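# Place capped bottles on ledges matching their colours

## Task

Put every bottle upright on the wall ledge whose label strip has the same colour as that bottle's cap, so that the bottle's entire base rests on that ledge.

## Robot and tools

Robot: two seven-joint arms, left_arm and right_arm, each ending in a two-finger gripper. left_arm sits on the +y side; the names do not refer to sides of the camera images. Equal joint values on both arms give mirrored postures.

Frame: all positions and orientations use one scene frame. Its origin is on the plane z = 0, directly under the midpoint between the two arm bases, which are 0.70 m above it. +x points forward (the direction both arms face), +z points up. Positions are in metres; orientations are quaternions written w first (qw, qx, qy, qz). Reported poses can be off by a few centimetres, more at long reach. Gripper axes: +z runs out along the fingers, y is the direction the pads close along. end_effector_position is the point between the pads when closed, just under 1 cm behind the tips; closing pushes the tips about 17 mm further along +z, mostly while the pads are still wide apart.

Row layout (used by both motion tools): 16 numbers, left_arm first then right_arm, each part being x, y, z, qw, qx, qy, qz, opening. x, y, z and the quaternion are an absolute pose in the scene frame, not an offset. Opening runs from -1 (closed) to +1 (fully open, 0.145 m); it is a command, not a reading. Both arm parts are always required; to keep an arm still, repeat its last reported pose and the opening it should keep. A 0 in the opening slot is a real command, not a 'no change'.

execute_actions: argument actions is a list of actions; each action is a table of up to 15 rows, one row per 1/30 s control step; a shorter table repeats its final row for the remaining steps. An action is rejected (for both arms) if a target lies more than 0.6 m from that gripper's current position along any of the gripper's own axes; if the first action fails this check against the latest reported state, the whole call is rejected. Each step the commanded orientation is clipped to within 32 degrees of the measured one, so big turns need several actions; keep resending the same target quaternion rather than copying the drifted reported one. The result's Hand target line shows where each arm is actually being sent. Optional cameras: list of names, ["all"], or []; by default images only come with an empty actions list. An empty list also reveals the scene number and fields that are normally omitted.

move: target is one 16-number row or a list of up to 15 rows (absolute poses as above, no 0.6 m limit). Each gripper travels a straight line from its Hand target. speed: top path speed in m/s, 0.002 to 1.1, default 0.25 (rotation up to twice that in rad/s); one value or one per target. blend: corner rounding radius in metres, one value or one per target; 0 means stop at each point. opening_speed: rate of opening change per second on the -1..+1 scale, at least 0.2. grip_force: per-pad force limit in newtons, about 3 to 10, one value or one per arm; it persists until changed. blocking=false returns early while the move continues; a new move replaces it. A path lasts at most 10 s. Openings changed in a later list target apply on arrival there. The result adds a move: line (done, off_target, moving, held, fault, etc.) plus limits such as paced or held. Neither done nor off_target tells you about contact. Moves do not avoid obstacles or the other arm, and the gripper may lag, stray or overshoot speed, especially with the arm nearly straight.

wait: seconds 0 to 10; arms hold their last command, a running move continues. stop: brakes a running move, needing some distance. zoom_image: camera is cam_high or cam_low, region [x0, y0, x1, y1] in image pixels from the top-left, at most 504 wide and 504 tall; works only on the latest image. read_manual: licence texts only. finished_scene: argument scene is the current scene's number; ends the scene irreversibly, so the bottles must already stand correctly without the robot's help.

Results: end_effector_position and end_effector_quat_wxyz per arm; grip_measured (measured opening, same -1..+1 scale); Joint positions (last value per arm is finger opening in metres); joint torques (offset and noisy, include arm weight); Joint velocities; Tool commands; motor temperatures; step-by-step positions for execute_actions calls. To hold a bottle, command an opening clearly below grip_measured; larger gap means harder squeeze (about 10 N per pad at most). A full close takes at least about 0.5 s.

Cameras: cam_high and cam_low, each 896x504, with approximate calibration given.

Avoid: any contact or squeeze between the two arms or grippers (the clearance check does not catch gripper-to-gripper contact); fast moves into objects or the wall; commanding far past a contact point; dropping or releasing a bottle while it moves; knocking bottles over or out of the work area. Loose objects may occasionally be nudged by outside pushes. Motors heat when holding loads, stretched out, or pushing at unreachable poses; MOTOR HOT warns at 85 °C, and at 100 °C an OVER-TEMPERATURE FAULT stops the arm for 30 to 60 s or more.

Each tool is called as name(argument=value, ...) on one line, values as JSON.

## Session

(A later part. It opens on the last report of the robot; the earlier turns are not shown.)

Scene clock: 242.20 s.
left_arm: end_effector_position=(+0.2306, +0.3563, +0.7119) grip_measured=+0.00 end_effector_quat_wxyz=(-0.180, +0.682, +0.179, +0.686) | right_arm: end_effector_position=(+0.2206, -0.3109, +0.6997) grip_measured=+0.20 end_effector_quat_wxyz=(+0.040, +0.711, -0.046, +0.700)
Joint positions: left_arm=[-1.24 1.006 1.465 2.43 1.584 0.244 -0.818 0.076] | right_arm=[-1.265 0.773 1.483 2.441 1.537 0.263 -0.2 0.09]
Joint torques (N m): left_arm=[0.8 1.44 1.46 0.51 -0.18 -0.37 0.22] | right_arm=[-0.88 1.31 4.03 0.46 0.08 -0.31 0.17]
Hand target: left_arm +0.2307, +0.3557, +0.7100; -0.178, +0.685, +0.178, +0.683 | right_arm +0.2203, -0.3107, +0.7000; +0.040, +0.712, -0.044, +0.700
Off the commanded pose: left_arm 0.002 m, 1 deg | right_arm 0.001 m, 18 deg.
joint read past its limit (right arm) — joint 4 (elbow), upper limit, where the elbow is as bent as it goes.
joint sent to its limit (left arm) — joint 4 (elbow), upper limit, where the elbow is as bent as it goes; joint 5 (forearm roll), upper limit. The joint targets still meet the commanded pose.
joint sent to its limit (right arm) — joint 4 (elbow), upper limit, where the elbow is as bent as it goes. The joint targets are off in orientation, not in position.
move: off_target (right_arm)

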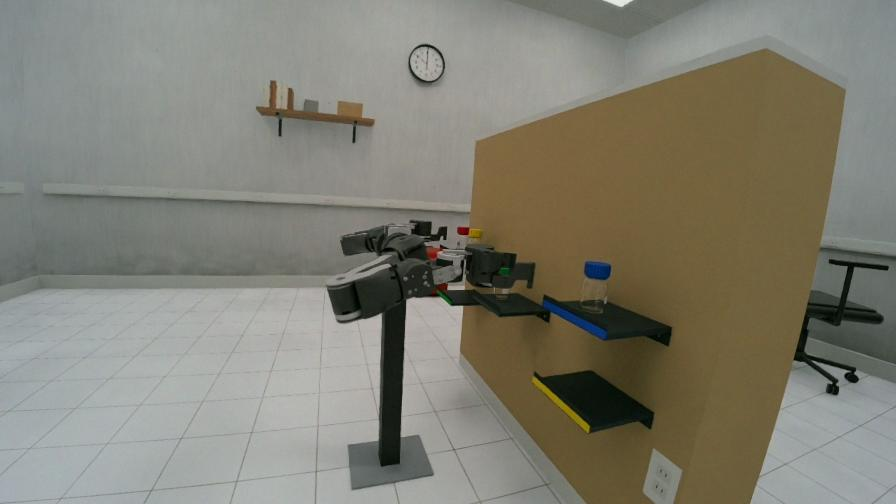

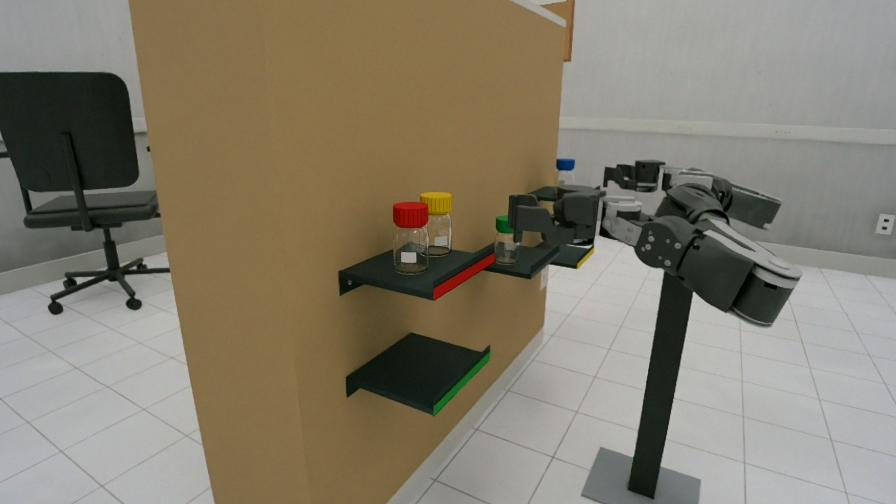

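move(target=[[0.15,0.43,0.52,-0.3536,0.6124,0.3536,0.6124,0.25, 0.15,-0.40,0.52,0.3536,0.6124,-0.3536,0.6124,0.25],[0.12,0.50,0.26,-0.3536,0.6124,0.3536,0.6124,0.25, 0.12,-0.50,0.26,0.3536,0.6124,-0.3536,0.6124,0.25],[0.22,0.26,0.42,-0.0616,0.7044,0.0616,0.7044,0.25, 0.16,-0.45,0.33,0.2418,0.6645,-0.2418,0.6645,0.25],[0.25,0.06,0.597,0,0.7071,0,0.7071,0.25, 0.16,-0.45,0.33,0.2418,0.6645,-0.2418,0.6645,0.25],[0.31,0.041,0.597,0,0.7071,0,0.7071,0.25, 0.16,-0.45,0.33,0.2418,0.6645,-0.2418,0.6645,0.25]], speed=[0.3,0.3,0.3,0.25,0.15], blend=[0.03,0.02,0.03,0.02,0], cameras=["all"])

zoom_image(camera="cam_low", region=[470, 180, 590, 290])

zoom_image(camera="cam_high", region=[440, 230, 560, 330])

Scene clock: 267.67 s.
left_arm: end_effector_position=(+0.3097, +0.0404, +0.5997) grip_measured=+0.25 end_effector_quat_wxyz=(+0.003, +0.704, +0.000, +0.710) | right_arm: end_effector_position=(+0.1589, -0.4515, +0.3307) grip_measured=+0.25 end_effector_quat_wxyz=(+0.246, +0.663, -0.242, +0.664)
Joint positions: left_arm=[-0.082 -0.165 -0.561 2.141 -0.22 0.567 -0.43 0.094] | right_arm=[-0.051 0.206 1.133 0.62 0.186 -0.781 0.565 0.094]
Joint torques (N m): left_arm=[3.07 -2.44 -0.91 3.84 0 -0.5 -0.05] | right_arm=[0.73 4.18 -0.35 3.69 0.35 -0.23 0.15]
Hand target: left_arm +0.3100, +0.0410, +0.5970; +0.000, +0.707, +0.000, +0.707 | right_arm +0.1600, -0.4500, +0.3300; +0.242, +0.664, -0.242, +0.664
Off the commanded pose: left_arm 0.003 m, 1 deg | right_arm 0.002 m, 0 deg.
elbow stopped short (left arm): the move would have taken joint 4 (elbow) straighter than the controller allows.
elbow stopped short (right arm): the move would have taken joint 4 (elbow) straighter than the controller allows.
joint read past its limit (left arm) — joint 2 (shoulder roll), lower limit.
joint sent to its limit (left arm) — joint 2 (shoulder roll), lower limit. The joint targets still meet the commanded pose.
move: done

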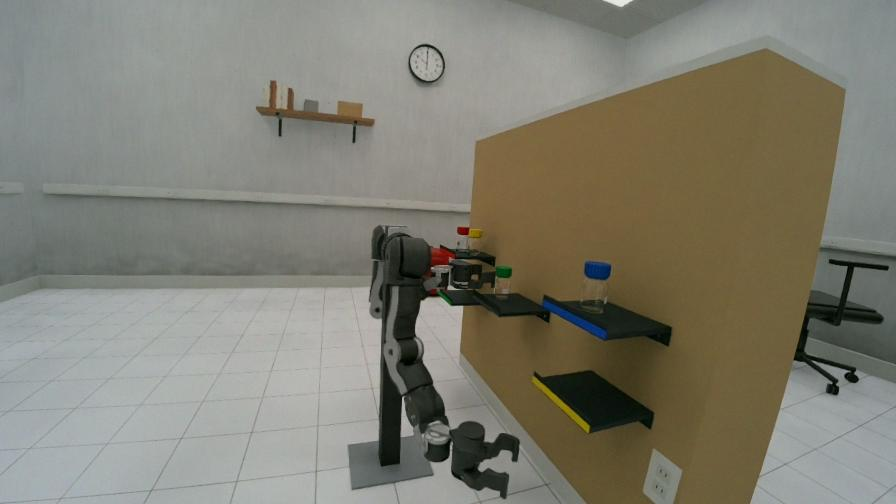

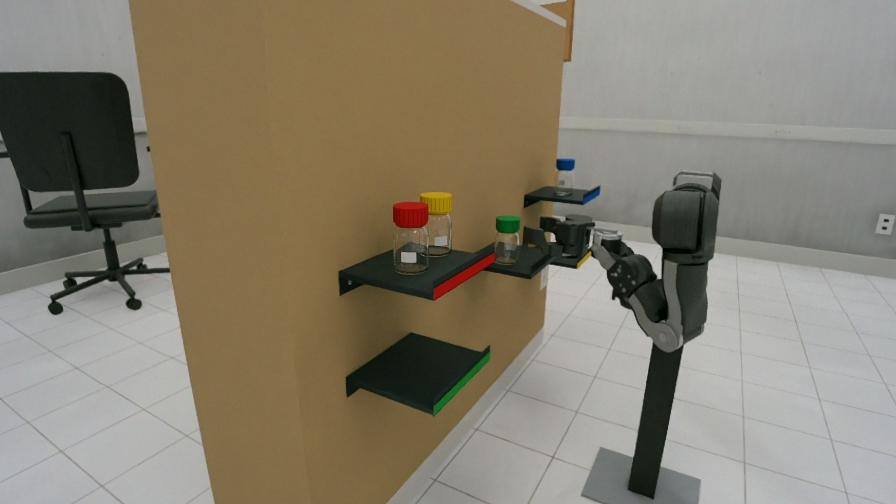

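Scaled by 4.200 from the camera's 896x504 image, which has a finer 1280x720 frame.

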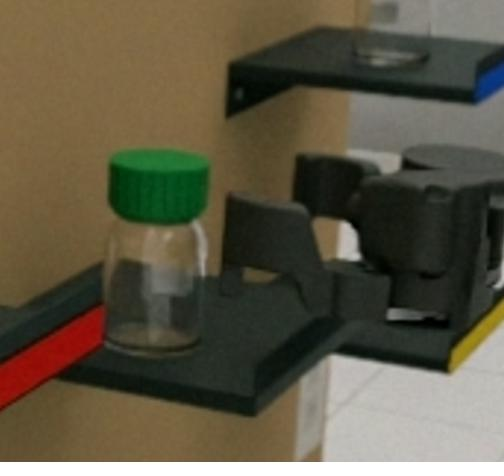

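Scaled by 4.200 from the camera's 896x504 image, which has a finer 1280x720 frame.

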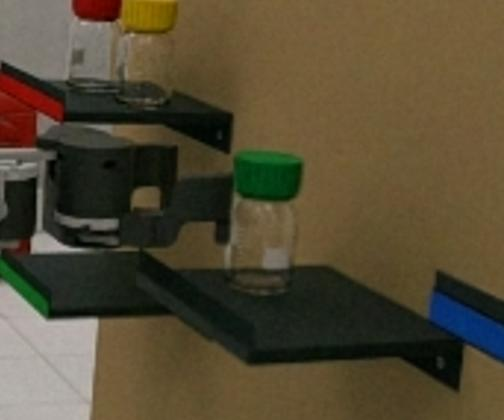

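move(target=[[0.371,0.041,0.597,0,0.7071,0,0.7071,0.25, 0.16,-0.45,0.33,0.2418,0.6645,-0.2418,0.6645,0.25],[0.371,0.041,0.597,0,0.7071,0,0.7071,-0.6, 0.16,-0.45,0.33,0.2418,0.6645,-0.2418,0.6645,0.25],[0.371,0.041,0.635,0,0.7071,0,0.7071,-0.6, 0.16,-0.45,0.33,0.2418,0.6645,-0.2418,0.6645,0.25],[0.23,0.07,0.635,0,0.7071,0,0.7071,-0.6, 0.16,-0.45,0.33,0.2418,0.6645,-0.2418,0.6645,0.25]], speed=[0.1,0.1,0.1,0.15], blend=[0,0,0.015,0], opening_speed=0.8, cameras=["all"])

Scene clock: 300.47 s.
left_arm: end_effector_position=(+0.2309, +0.0690, +0.6331) grip_measured=-0.24 end_effector_quat_wxyz=(-0.053, +0.670, +0.052, +0.739) | right_arm: end_effector_position=(+0.1589, -0.4515, +0.3307) grip_measured=+0.25 end_effector_quat_wxyz=(+0.245, +0.663, -0.242, +0.664)
Joint positions: left_arm=[-0.324 -0.029 -0.862 2.432 -0.406 0.566 -0.735 0.057] | right_arm=[-0.051 0.206 1.133 0.62 0.186 -0.781 0.566 0.094]
Joint torques (N m): left_arm=[1.25 -1.25 -1.58 4.12 -0.38 -0.8 -0.04] | right_arm=[0.86 4.1 -0.28 3.7 0.38 -0.24 0.15]
Hand target: left_arm +0.2303, +0.0695, +0.6347; -0.054, +0.666, +0.053, +0.742 | right_arm +0.1600, -0.4499, +0.3300; +0.242, +0.665, -0.242, +0.665
Off the commanded pose: left_arm 0.002 m, 10 deg | right_arm 0.002 m, 0 deg.
joint read past its limit (left arm) — joint 4 (elbow), upper limit, where the elbow is as bent as it goes.
joint sent to its limit (left arm) — joint 4 (elbow), upper limit, where the elbow is as bent as it goes. The joint targets are off in orientation, not in position.
move: off_target (left_arm)

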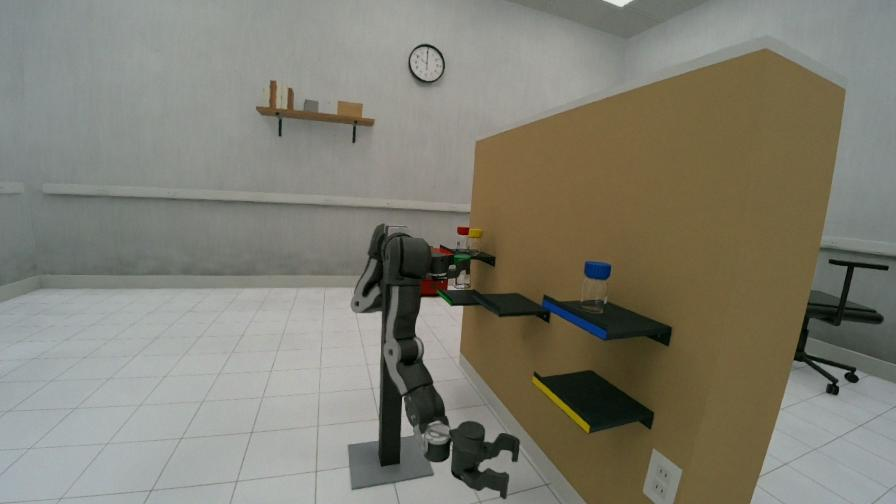

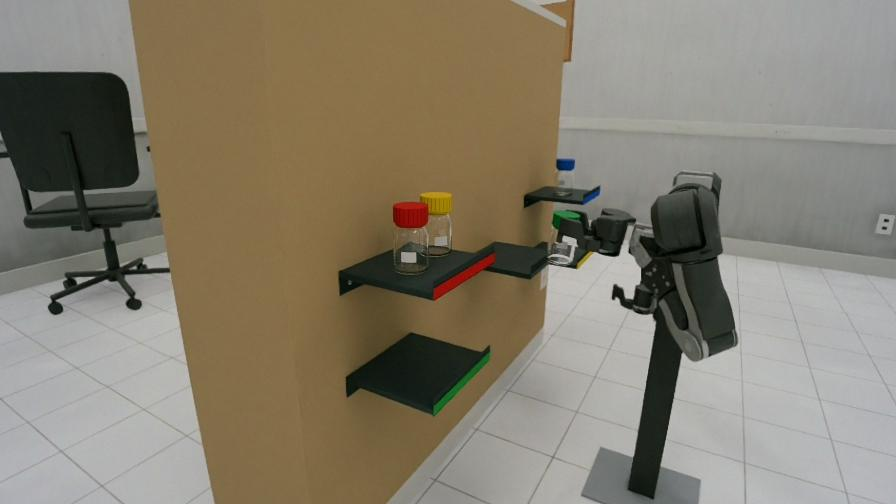

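move(target=[[0.22,0.18,0.52,-0.0616,0.7044,0.0616,0.7044,-0.6, 0.16,-0.45,0.33,0.2418,0.6645,-0.2418,0.6645,0.25],[0.205,0.30,0.42,-0.1228,0.6964,0.1228,0.6964,-0.6, 0.16,-0.45,0.33,0.2418,0.6645,-0.2418,0.6645,0.25],[0.22,0.36,0.54,-0.153,0.6903,0.153,0.6903,-0.6, 0.16,-0.45,0.33,0.2418,0.6645,-0.2418,0.6645,0.25],[0.30,0.385,0.542,-0.153,0.6903,0.153,0.6903,-0.6, 0.16,-0.45,0.33,0.2418,0.6645,-0.2418,0.6645,0.25],[0.367,0.393,0.535,-0.153,0.6903,0.153,0.6903,-0.6, 0.16,-0.45,0.33,0.2418,0.6645,-0.2418,0.6645,0.25]], speed=[0.2,0.2,0.2,0.15,0.1], blend=[0.03,0.03,0.02,0.02,0], cameras=["all"])

zoom_image(camera="cam_low", region=[340, 270, 500, 420])

zoom_image(camera="cam_high", region=[420, 220, 540, 320])

Scene clock: 318.17 s.
left_arm: end_effector_position=(+0.3668, +0.3937, +0.5358) grip_measured=-0.24 end_effector_quat_wxyz=(-0.154, +0.690, +0.156, +0.690) | right_arm: end_effector_position=(+0.1589, -0.4515, +0.3307) grip_measured=+0.25 end_effector_quat_wxyz=(+0.245, +0.663, -0.242, +0.664)
Joint positions: left_arm=[0.041 0.939 -0.168 1.489 0.947 -0.141 -0.473 0.057] | right_arm=[-0.051 0.206 1.133 0.62 0.186 -0.781 0.566 0.094]
Joint torques (N m): left_arm=[5.37 6.24 2.25 2.77 -0.23 -0.78 0.23] | right_arm=[0.75 4.18 -0.27 3.73 0.38 -0.21 0.17]
Hand target: left_arm +0.3670, +0.3930, +0.5351; -0.153, +0.690, +0.153, +0.690 | right_arm +0.1600, -0.4499, +0.3300; +0.242, +0.665, -0.242, +0.665
Off the commanded pose: left_arm 0.001 m, 0 deg | right_arm 0.002 m, 0 deg.
move: done

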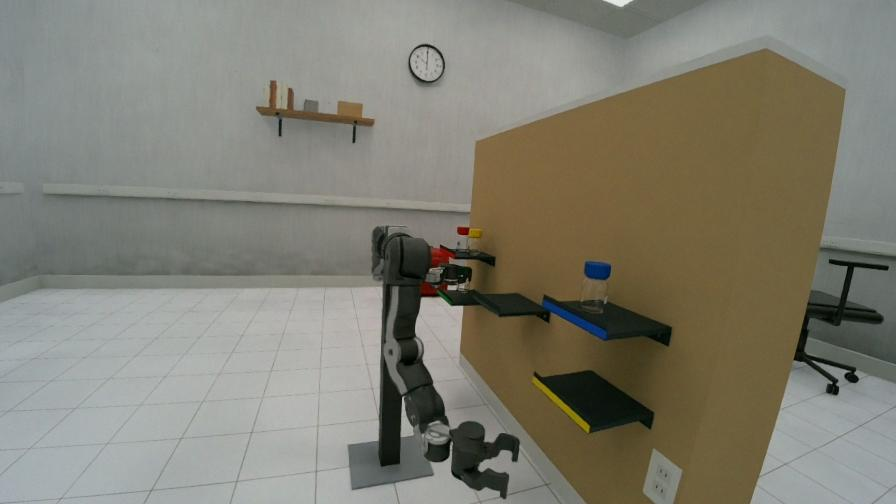

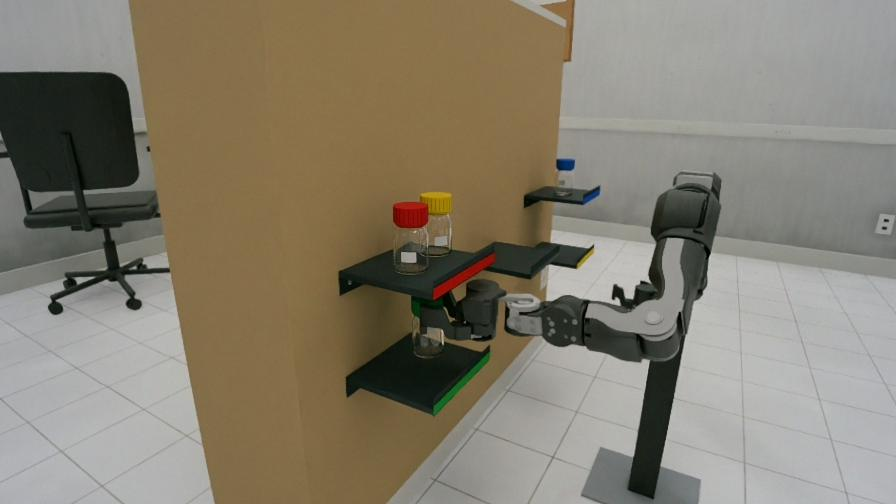

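Scaled by 3.150 from the camera's 896x504 image, which has a finer 1280x720 frame.

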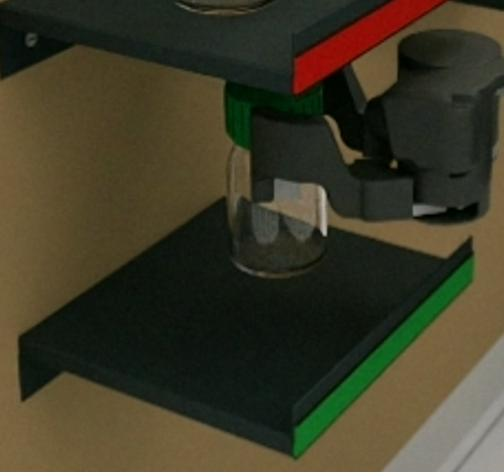

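Scaled by 4.200 from the camera's 896x504 image, which has a finer 1280x720 frame.

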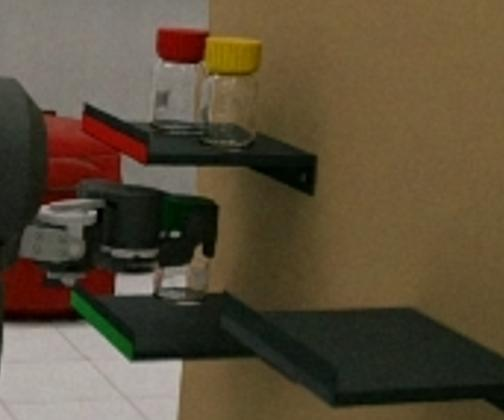

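move(target=[[0.367,0.393,0.513,-0.153,0.6903,0.153,0.6903,-0.6, 0.16,-0.45,0.33,0.2418,0.6645,-0.2418,0.6645,0.25]], speed=0.06)

move(target=[[0.367,0.393,0.508,-0.153,0.6903,0.153,0.6903,-0.6, 0.16,-0.45,0.33,0.2418,0.6645,-0.2418,0.6645,0.25]], speed=0.03)

move(target=[[0.367,0.393,0.504,-0.153,0.6903,0.153,0.6903,-0.6, 0.16,-0.45,0.33,0.2418,0.6645,-0.2418,0.6645,0.25]], speed=0.03)

Scene clock: 330.20 s.
left_arm: end_effector_position=(+0.3660, +0.3941, +0.5120) grip_measured=-0.24 end_effector_quat_wxyz=(-0.155, +0.693, +0.154, +0.686) | right_arm: end_effector_position=(+0.1589, -0.4515, +0.3307) grip_measured=+0.25 end_effector_quat_wxyz=(+0.245, +0.663, -0.242, +0.664)
Joint positions: left_arm=[0.051 0.889 -0.202 1.409 0.907 -0.198 -0.441 0.057] | right_arm=[-0.051 0.206 1.133 0.62 0.186 -0.781 0.566 0.094]
Joint torques (N m): left_arm=[6.26 5.63 2.26 2.93 -0.23 -0.92 0.23] | right_arm=[0.75 4.18 -0.29 3.77 0.37 -0.21 0.15]
Hand target: left_arm +0.3670, +0.3930, +0.5130; -0.153, +0.690, +0.153, +0.690 | right_arm +0.1600, -0.4499, +0.3300; +0.242, +0.665, -0.242, +0.665
Off the commanded pose: left_arm 0.002 m, 1 deg | right_arm 0.002 m, 0 deg.
move: done

Scene clock: 330.93 s.
left_arm: end_effector_position=(+0.3665, +0.3948, +0.5108) grip_measured=-0.24 end_effector_quat_wxyz=(-0.156, +0.688, +0.154, +0.691) | right_arm: end_effector_position=(+0.1589, -0.4515, +0.3307) grip_measured=+0.25 end_effector_quat_wxyz=(+0.245, +0.663, -0.242, +0.664)
Joint positions: left_arm=[0.057 0.88 -0.209 1.391 0.896 -0.221 -0.434 0.057] | right_arm=[-0.051 0.206 1.133 0.62 0.186 -0.781 0.566 0.094]
Joint torques (N m): left_arm=[5.82 5.24 1.63 2.61 -0.11 -0.67 0.24] | right_arm=[0.78 4.18 -0.28 3.63 0.38 -0.19 0.16]
Hand target: left_arm +0.3670, +0.3930, +0.5080; -0.153, +0.690, +0.153, +0.690 | right_arm +0.1600, -0.4499, +0.3300; +0.242, +0.665, -0.242, +0.665
Off the commanded pose: left_arm 0.003 m, 0 deg | right_arm 0.002 m, 0 deg.
move: done

Scene clock: 331.67 s.
left_arm: end_effector_position=(+0.3671, +0.3949, +0.5105) grip_measured=-0.24 end_effector_quat_wxyz=(-0.156, +0.683, +0.153, +0.697) | right_arm: end_effector_position=(+0.1589, -0.4515, +0.3307) grip_measured=+0.25 end_effector_quat_wxyz=(+0.245, +0.663, -0.242, +0.664)
Joint positions: left_arm=[0.065 0.878 -0.222 1.376 0.892 -0.247 -0.432 0.057] | right_arm=[-0.051 0.206 1.133 0.62 0.186 -0.781 0.566 0.094]
Joint torques (N m): left_arm=[5.24 5 1.24 2.33 0.05 -0.39 0.23] | right_arm=[0.8 4.15 -0.36 3.67 0.38 -0.21 0.16]
Hand target: left_arm +0.3669, +0.3930, +0.5040; -0.153, +0.690, +0.153, +0.690 | right_arm +0.1600, -0.4499, +0.3300; +0.242, +0.665, -0.242, +0.665
Off the commanded pose: left_arm 0.007 m, 1 deg | right_arm 0.002 m, 0 deg.
move: off_target (left_arm)

move(target=[[0.367,0.394,0.510,-0.153,0.6903,0.153,0.6903,-0.6, 0.16,-0.45,0.33,0.2418,0.6645,-0.2418,0.6645,0.25],[0.367,0.394,0.510,-0.153,0.6903,0.153,0.6903,0.05, 0.16,-0.45,0.33,0.2418,0.6645,-0.2418,0.6645,0.25],[0.30,0.363,0.512,-0.153,0.6903,0.153,0.6903,0.05, 0.16,-0.45,0.33,0.2418,0.6645,-0.2418,0.6645,0.25],[0.215,0.33,0.53,-0.153,0.6903,0.153,0.6903,0.05, 0.16,-0.45,0.33,0.2418,0.6645,-0.2418,0.6645,0.25]], speed=[0.05,0.05,0.09,0.2], blend=[0,0,0.02,0], opening_speed=0.6, cameras=["all"])

move(target=[[0.215,0.30,0.62,-0.1228,0.6964,0.1228,0.6964,0.05, 0.16,-0.45,0.33,0.2418,0.6645,-0.2418,0.6645,0.25],[0.235,0.30,0.703,-0.1228,0.6964,0.1228,0.6964,0.05, 0.16,-0.45,0.33,0.2418,0.6645,-0.2418,0.6645,0.25],[0.325,0.314,0.704,-0.1228,0.6964,0.1228,0.6964,0.05, 0.16,-0.45,0.33,0.2418,0.6645,-0.2418,0.6645,0.25]], speed=[0.2,0.2,0.15], blend=[0.03,0.02,0], cameras=["all"])

zoom_image(camera="cam_low", region=[370, 160, 500, 290])

zoom_image(camera="cam_high", region=[420, 210, 520, 300])

Scene clock: 353.87 s.
left_arm: end_effector_position=(+0.2152, +0.3298, +0.5296) grip_measured=+0.05 end_effector_quat_wxyz=(-0.152, +0.691, +0.152, +0.690) | right_arm: end_effector_position=(+0.1589, -0.4515, +0.3307) grip_measured=+0.25 end_effector_quat_wxyz=(+0.245, +0.663, -0.242, +0.664)
Joint positions: left_arm=[-0.978 0.807 0.263 2.14 0.713 -0.386 -0.694 0.079] | right_arm=[-0.051 0.206 1.133 0.62 0.186 -0.781 0.566 0.094]
Joint torques (N m): left_arm=[-0.25 2.68 1.92 4.19 -0.23 -0.57 0.06] | right_arm=[0.83 4.07 -0.31 3.63 0.38 -0.19 0.17]
Hand target: left_arm +0.2150, +0.3300, +0.5300; -0.153, +0.690, +0.153, +0.690 | right_arm +0.1600, -0.4499, +0.3300; +0.242, +0.665, -0.242, +0.665
Off the commanded pose: left_arm 0.001 m, 0 deg | right_arm 0.002 m, 0 deg.
move: done

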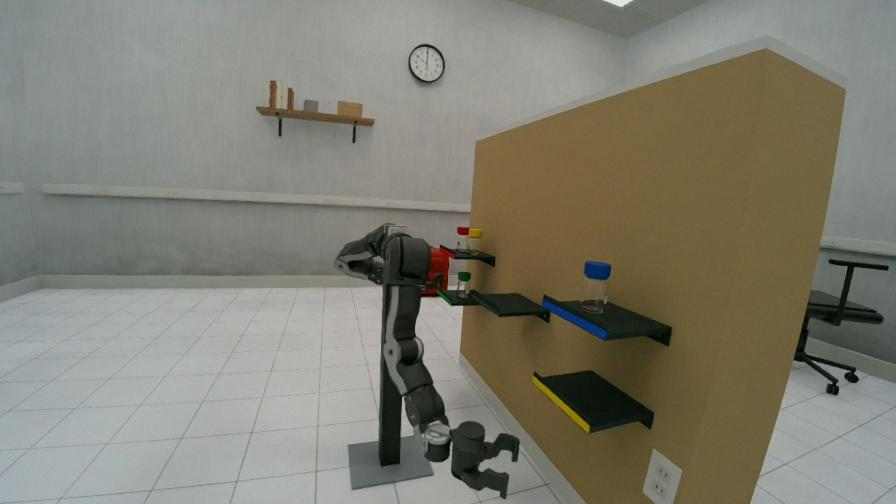

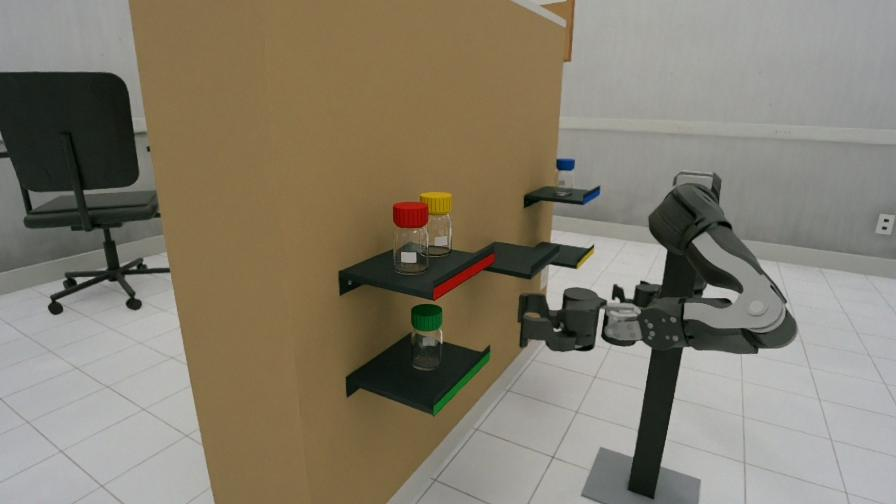

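Scene clock: 355.80 s.
left_arm: end_effector_position=(+0.3252, +0.3138, +0.7055) grip_measured=+0.05 end_effector_quat_wxyz=(-0.124, +0.694, +0.121, +0.698) | right_arm: end_effector_position=(+0.1589, -0.4515, +0.3307) grip_measured=+0.25 end_effector_quat_wxyz=(+0.245, +0.663, -0.242, +0.664)
Joint positions: left_arm=[-1.333 1.521 1.385 2.183 1.584 0.047 -0.913 0.079] | right_arm=[-0.051 0.206 1.133 0.62 0.186 -0.781 0.566 0.094]
Joint torques (N m): left_arm=[4.34 1.2 2 0.29 -0.23 -0.52 0.13] | right_arm=[0.96 4.29 -0.35 3.7 0.38 -0.22 0.16]
Hand target: left_arm +0.3250, +0.3141, +0.7040; -0.123, +0.696, +0.122, +0.697 | right_arm +0.1600, -0.4499, +0.3300; +0.242, +0.665, -0.242, +0.665
Off the commanded pose: left_arm 0.002 m, 0 deg | right_arm 0.002 m, 0 deg.
joint sent to its limit (left arm) — joint 5 (forearm roll), upper limit. The joint targets still meet the commanded pose.
move: done

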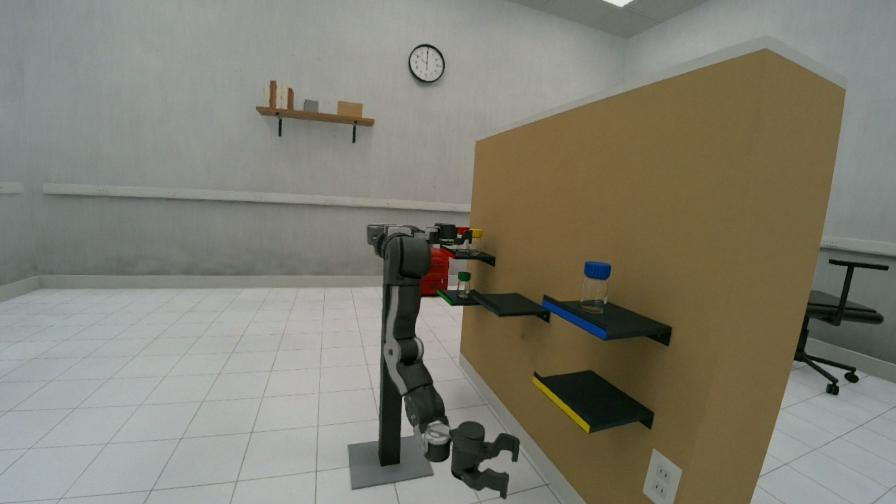

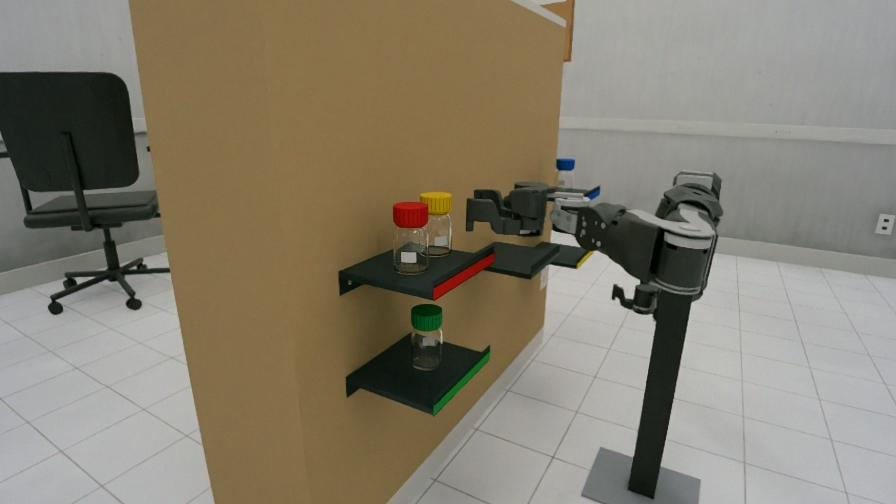

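Scaled by 3.877 from the camera's 896x504 image, which has a finer 1280x720 frame.

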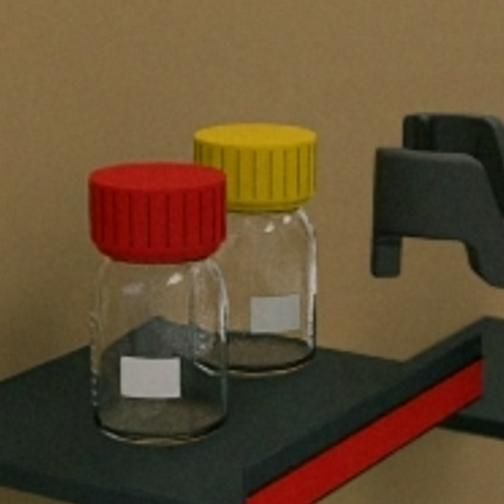

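Scaled by 5.040 from the camera's 896x504 image, which has a finer 1280x720 frame.

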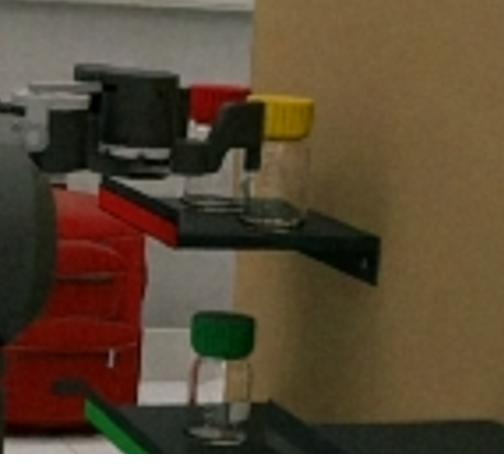

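move(target=[[0.388,0.332,0.704,-0.1228,0.6964,0.1228,0.6964,0.05, 0.16,-0.45,0.33,0.2418,0.6645,-0.2418,0.6645,0.25],[0.388,0.332,0.704,-0.1228,0.6964,0.1228,0.6964,-0.6, 0.16,-0.45,0.33,0.2418,0.6645,-0.2418,0.6645,0.25],[0.388,0.332,0.745,-0.1228,0.6964,0.1228,0.6964,-0.6, 0.16,-0.45,0.33,0.2418,0.6645,-0.2418,0.6645,0.25]], speed=[0.09,0.1,0.1], opening_speed=0.8, cameras=["all"])

zoom_image(camera="cam_low", region=[370, 130, 500, 290])

Scene clock: 386.27 s.
left_arm: end_effector_position=(+0.3877, +0.3326, +0.7434) grip_measured=-0.26 end_effector_quat_wxyz=(-0.139, +0.683, +0.107, +0.709) | right_arm: end_effector_position=(+0.1589, -0.4515, +0.3307) grip_measured=+0.25 end_effector_quat_wxyz=(+0.245, +0.663, -0.242, +0.664)
Joint positions: left_arm=[-1.404 1.766 1.572 1.819 1.584 0.149 -0.79 0.056] | right_arm=[-0.051 0.206 1.133 0.62 0.186 -0.781 0.566 0.094]
Joint torques (N m): left_arm=[6.61 1.41 3.86 -0.32 -0.18 -0.6 0.19] | right_arm=[0.8 4.1 -0.28 3.63 0.36 -0.18 0.14]
Hand target: left_arm +0.3880, +0.3320, +0.7449; -0.136, +0.682, +0.107, +0.711 | right_arm +0.1600, -0.4499, +0.3300; +0.242, +0.665, -0.242, +0.665
Off the commanded pose: left_arm 0.002 m, 3 deg | right_arm 0.002 m, 0 deg.
joint sent to its limit (left arm) — joint 3 (upper arm roll), upper limit; joint 5 (forearm roll), upper limit. The joint targets are off in orientation, not in position.
move: off_target (left_arm)

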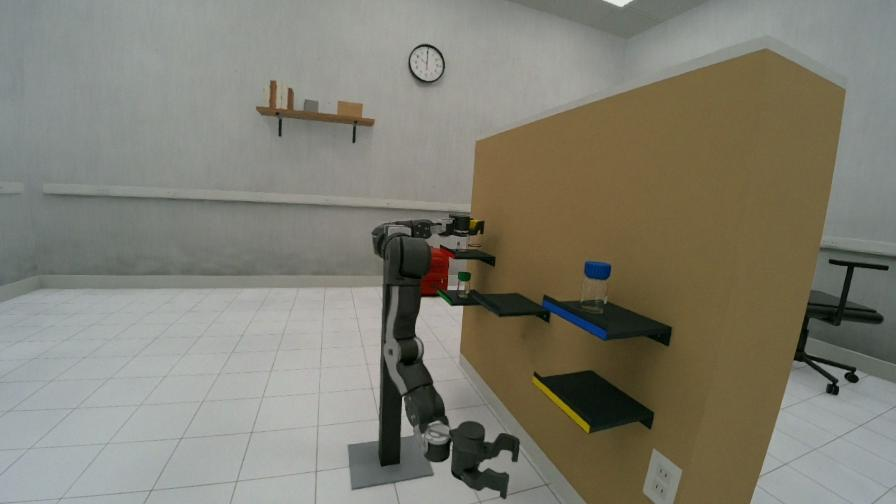

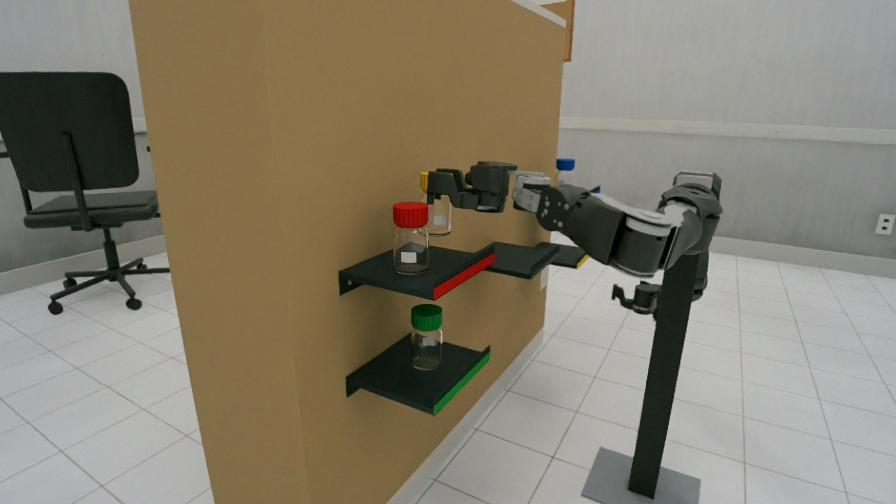

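Scaled by 3.150 from the camera's 896x504 image, which has a finer 1280x720 frame.

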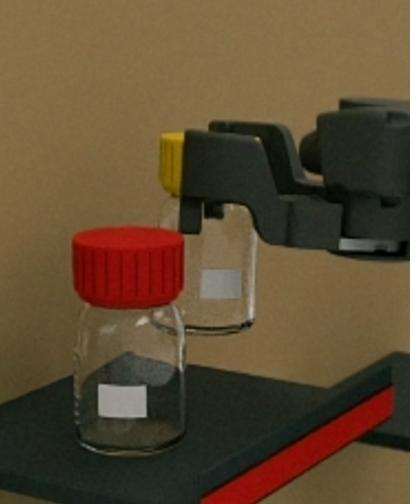

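move(target=[[0.30,0.301,0.747,-0.1228,0.6964,0.1228,0.6964,-0.6, 0.16,-0.45,0.33,0.2418,0.6645,-0.2418,0.6645,0.25],[0.205,0.31,0.74,-0.183,0.683,0.183,0.683,-0.6, 0.16,-0.45,0.33,0.2418,0.6645,-0.2418,0.6645,0.25],[0.15,0.42,0.53,-0.3536,0.6124,0.3536,0.6124,-0.6, 0.16,-0.45,0.33,0.2418,0.6645,-0.2418,0.6645,0.25],[0.12,0.50,0.265,-0.3536,0.6124,0.3536,0.6124,-0.6, 0.16,-0.45,0.33,0.2418,0.6645,-0.2418,0.6645,0.25],[0.21,0.26,0.44,-0.0616,0.7044,0.0616,0.7044,-0.6, 0.16,-0.45,0.33,0.2418,0.6645,-0.2418,0.6645,0.25],[0.24,0.06,0.64,0.0308,0.7064,-0.0308,0.7064,-0.6, 0.16,-0.45,0.33,0.2418,0.6645,-0.2418,0.6645,0.25]], speed=[0.15,0.2,0.3,0.3,0.3,0.25], blend=[0.02,0.03,0.04,0.02,0.04,0], cameras=["all"])

Scene clock: 409.50 s.
left_arm: end_effector_position=(+0.2406, +0.0591, +0.6379) grip_measured=-0.26 end_effector_quat_wxyz=(-0.021, +0.666, +0.023, +0.745) | right_arm: end_effector_position=(+0.1589, -0.4515, +0.3307) grip_measured=+0.25 end_effector_quat_wxyz=(+0.245, +0.663, -0.242, +0.664)
Joint positions: left_arm=[-0.406 -0.165 -0.756 2.431 -0.529 0.499 -0.432 0.056] | right_arm=[-0.051 0.206 1.133 0.62 0.186 -0.781 0.566 0.094]
Joint torques (N m): left_arm=[1.62 -1.99 -1.92 4.19 -0.17 -0.76 -0.05] | right_arm=[0.62 4.18 -0.34 3.69 0.36 -0.21 0.16]
Hand target: left_arm +0.2404, +0.0595, +0.6396; -0.022, +0.663, +0.025, +0.748 | right_arm +0.1600, -0.4499, +0.3300; +0.242, +0.665, -0.242, +0.665
Off the commanded pose: left_arm 0.002 m, 11 deg | right_arm 0.002 m, 0 deg.
joint read past its limit (left arm) — joint 2 (shoulder roll), lower limit.
joint sent to its limit (left arm) — joint 2 (shoulder roll), lower limit; joint 4 (elbow), upper limit, where the elbow is as bent as it goes. The joint targets are off in orientation, not in position.
move: off_target (left_arm)

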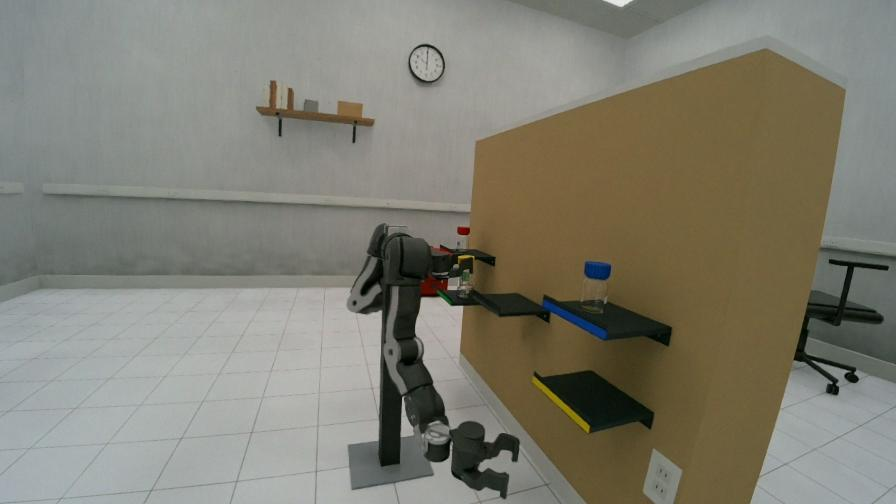

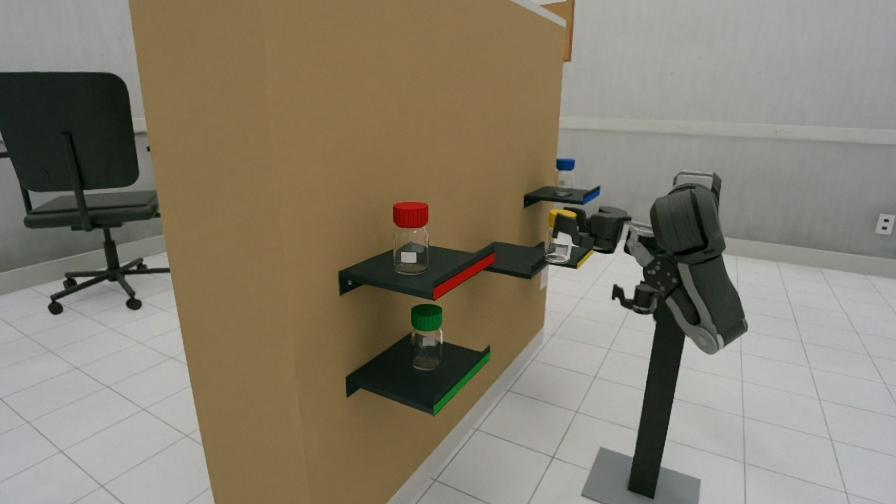

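move(target=[[0.28,0.035,0.652,0.0616,0.7044,-0.0616,0.7044,-0.6, 0.16,-0.45,0.33,0.2418,0.6645,-0.2418,0.6645,0.25],[0.37,0.006,0.635,0.0616,0.7044,-0.0616,0.7044,-0.6, 0.16,-0.45,0.33,0.2418,0.6645,-0.2418,0.6645,0.25],[0.37,0.006,0.612,0.0616,0.7044,-0.0616,0.7044,-0.6, 0.16,-0.45,0.33,0.2418,0.6645,-0.2418,0.6645,0.25]], speed=[0.15,0.12,0.06], blend=[0.02,0.01,0], cameras=["all"])

zoom_image(camera="cam_low", region=[470, 180, 590, 290])

zoom_image(camera="cam_high", region=[440, 230, 560, 330])

Scene clock: 421.10 s.
left_arm: end_effector_position=(+0.3698, +0.0060, +0.6110) grip_measured=-0.26 end_effector_quat_wxyz=(+0.062, +0.707, -0.062, +0.701) | right_arm: end_effector_position=(+0.1589, -0.4515, +0.3307) grip_measured=+0.25 end_effector_quat_wxyz=(+0.245, +0.663, -0.242, +0.664)
Joint positions: left_arm=[0.266 -0.14 -0.503 1.894 0.017 0.63 -0.355 0.056] | right_arm=[-0.051 0.206 1.133 0.62 0.186 -0.781 0.566 0.094]
Joint torques (N m): left_arm=[6.29 -2.39 -0.77 4.29 -0.11 -0.95 0.08] | right_arm=[0.67 4.07 -0.29 3.71 0.37 -0.22 0.16]
Hand target: left_arm +0.3700, +0.0059, +0.6120; +0.062, +0.704, -0.062, +0.704 | right_arm +0.1600, -0.4499, +0.3300; +0.242, +0.665, -0.242, +0.665
Off the commanded pose: left_arm 0.001 m, 0 deg | right_arm 0.002 m, 0 deg.
move: done

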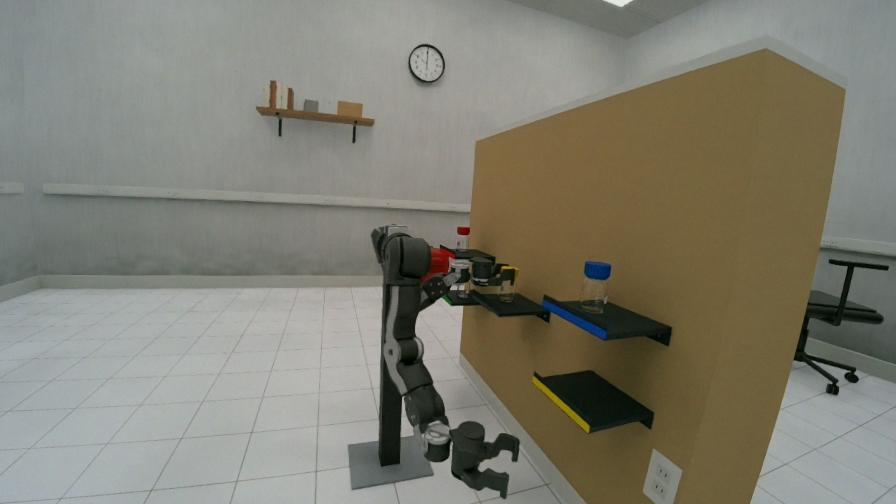

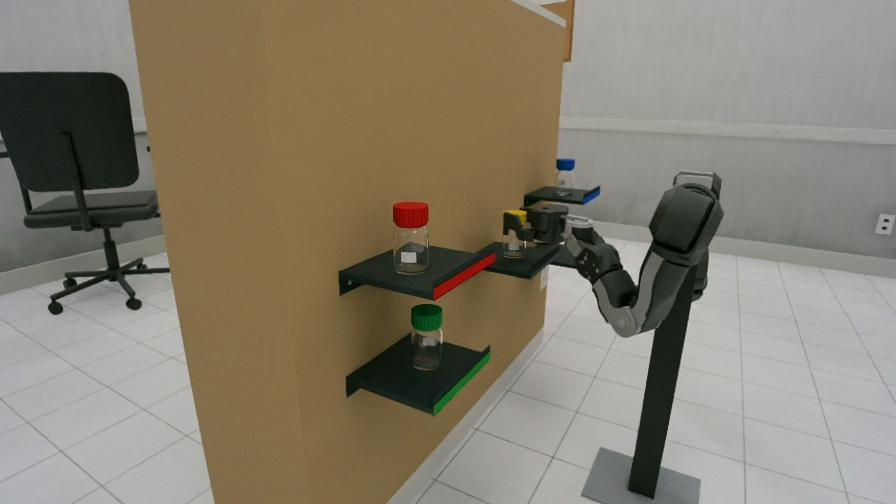

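Scaled by 4.200 from the camera's 896x504 image, which has a finer 1280x720 frame.

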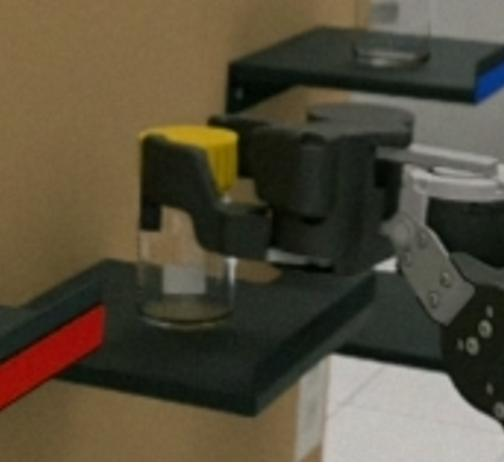

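Scaled by 4.200 from the camera's 896x504 image, which has a finer 1280x720 frame.

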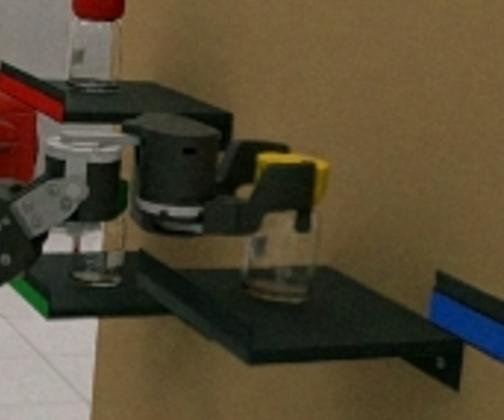

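move(target=[[0.37,0.006,0.607,0.0616,0.7044,-0.0616,0.7044,-0.6, 0.16,-0.45,0.33,0.2418,0.6645,-0.2418,0.6645,0.25]], speed=0.04)

move(target=[[0.37,0.006,0.603,0.0616,0.7044,-0.0616,0.7044,-0.6, 0.16,-0.45,0.33,0.2418,0.6645,-0.2418,0.6645,0.25]], speed=0.03)

move(target=[[0.37,0.006,0.599,0.0616,0.7044,-0.0616,0.7044,-0.6, 0.16,-0.45,0.33,0.2418,0.6645,-0.2418,0.6645,0.25]], speed=0.03)

Scene clock: 431.13 s.
left_arm: end_effector_position=(+0.3698, +0.0060, +0.6077) grip_measured=-0.26 end_effector_quat_wxyz=(+0.063, +0.706, -0.061, +0.703) | right_arm: end_effector_position=(+0.1589, -0.4515, +0.3307) grip_measured=+0.25 end_effector_quat_wxyz=(+0.245, +0.663, -0.242, +0.664)
Joint positions: left_arm=[0.257 -0.134 -0.505 1.886 0.017 0.607 -0.355 0.056] | right_arm=[-0.051 0.206 1.133 0.62 0.186 -0.781 0.566 0.094]
Joint torques (N m): left_arm=[5.66 -2.12 -0.79 4 -0.11 -0.95 0.07] | right_arm=[0.78 4.13 -0.28 3.71 0.37 -0.21 0.18]
Hand target: left_arm +0.3700, +0.0059, +0.6071; +0.062, +0.704, -0.062, +0.705 | right_arm +0.1600, -0.4499, +0.3300; +0.242, +0.665, -0.242, +0.665
Off the commanded pose: left_arm 0.001 m, 0 deg | right_arm 0.002 m, 0 deg.
move: done

Scene clock: 431.83 s.
left_arm: end_effector_position=(+0.3698, +0.0060, +0.6056) grip_measured=-0.26 end_effector_quat_wxyz=(+0.064, +0.703, -0.060, +0.705) | right_arm: end_effector_position=(+0.1589, -0.4515, +0.3307) grip_measured=+0.25 end_effector_quat_wxyz=(+0.245, +0.663, -0.242, +0.664)
Joint positions: left_arm=[0.249 -0.13 -0.507 1.88 0.016 0.585 -0.355 0.056] | right_arm=[-0.051 0.206 1.133 0.62 0.186 -0.781 0.566 0.094]
Joint torques (N m): left_arm=[5.24 -1.99 -0.76 3.7 -0.09 -0.82 0.08] | right_arm=[0.86 4.1 -0.32 3.69 0.35 -0.19 0.19]
Hand target: left_arm +0.3700, +0.0060, +0.6031; +0.062, +0.704, -0.062, +0.704 | right_arm +0.1600, -0.4499, +0.3300; +0.242, +0.665, -0.242, +0.665
Off the commanded pose: left_arm 0.003 m, 0 deg | right_arm 0.002 m, 0 deg.
move: done

Scene clock: 432.53 s.
left_arm: end_effector_position=(+0.3698, +0.0067, +0.6050) grip_measured=-0.26 end_effector_quat_wxyz=(+0.063, +0.698, -0.058, +0.711) | right_arm: end_effector_position=(+0.1589, -0.4515, +0.3307) grip_measured=+0.25 end_effector_quat_wxyz=(+0.245, +0.663, -0.242, +0.664)
Joint positions: left_arm=[0.241 -0.127 -0.507 1.874 0.009 0.557 -0.355 0.056] | right_arm=[-0.051 0.206 1.133 0.62 0.186 -0.781 0.566 0.094]
Joint torques (N m): left_arm=[4.63 -1.91 -0.65 3.22 0.02 -0.53 0.16] | right_arm=[0.7 4.18 -0.28 3.63 0.38 -0.21 0.17]
Hand target: left_arm +0.3700, +0.0061, +0.5991; +0.062, +0.704, -0.062, +0.705 | right_arm +0.1600, -0.4499, +0.3300; +0.242, +0.665, -0.242, +0.665
Off the commanded pose: left_arm 0.006 m, 1 deg | right_arm 0.002 m, 0 deg.
move: off_target (left_arm)


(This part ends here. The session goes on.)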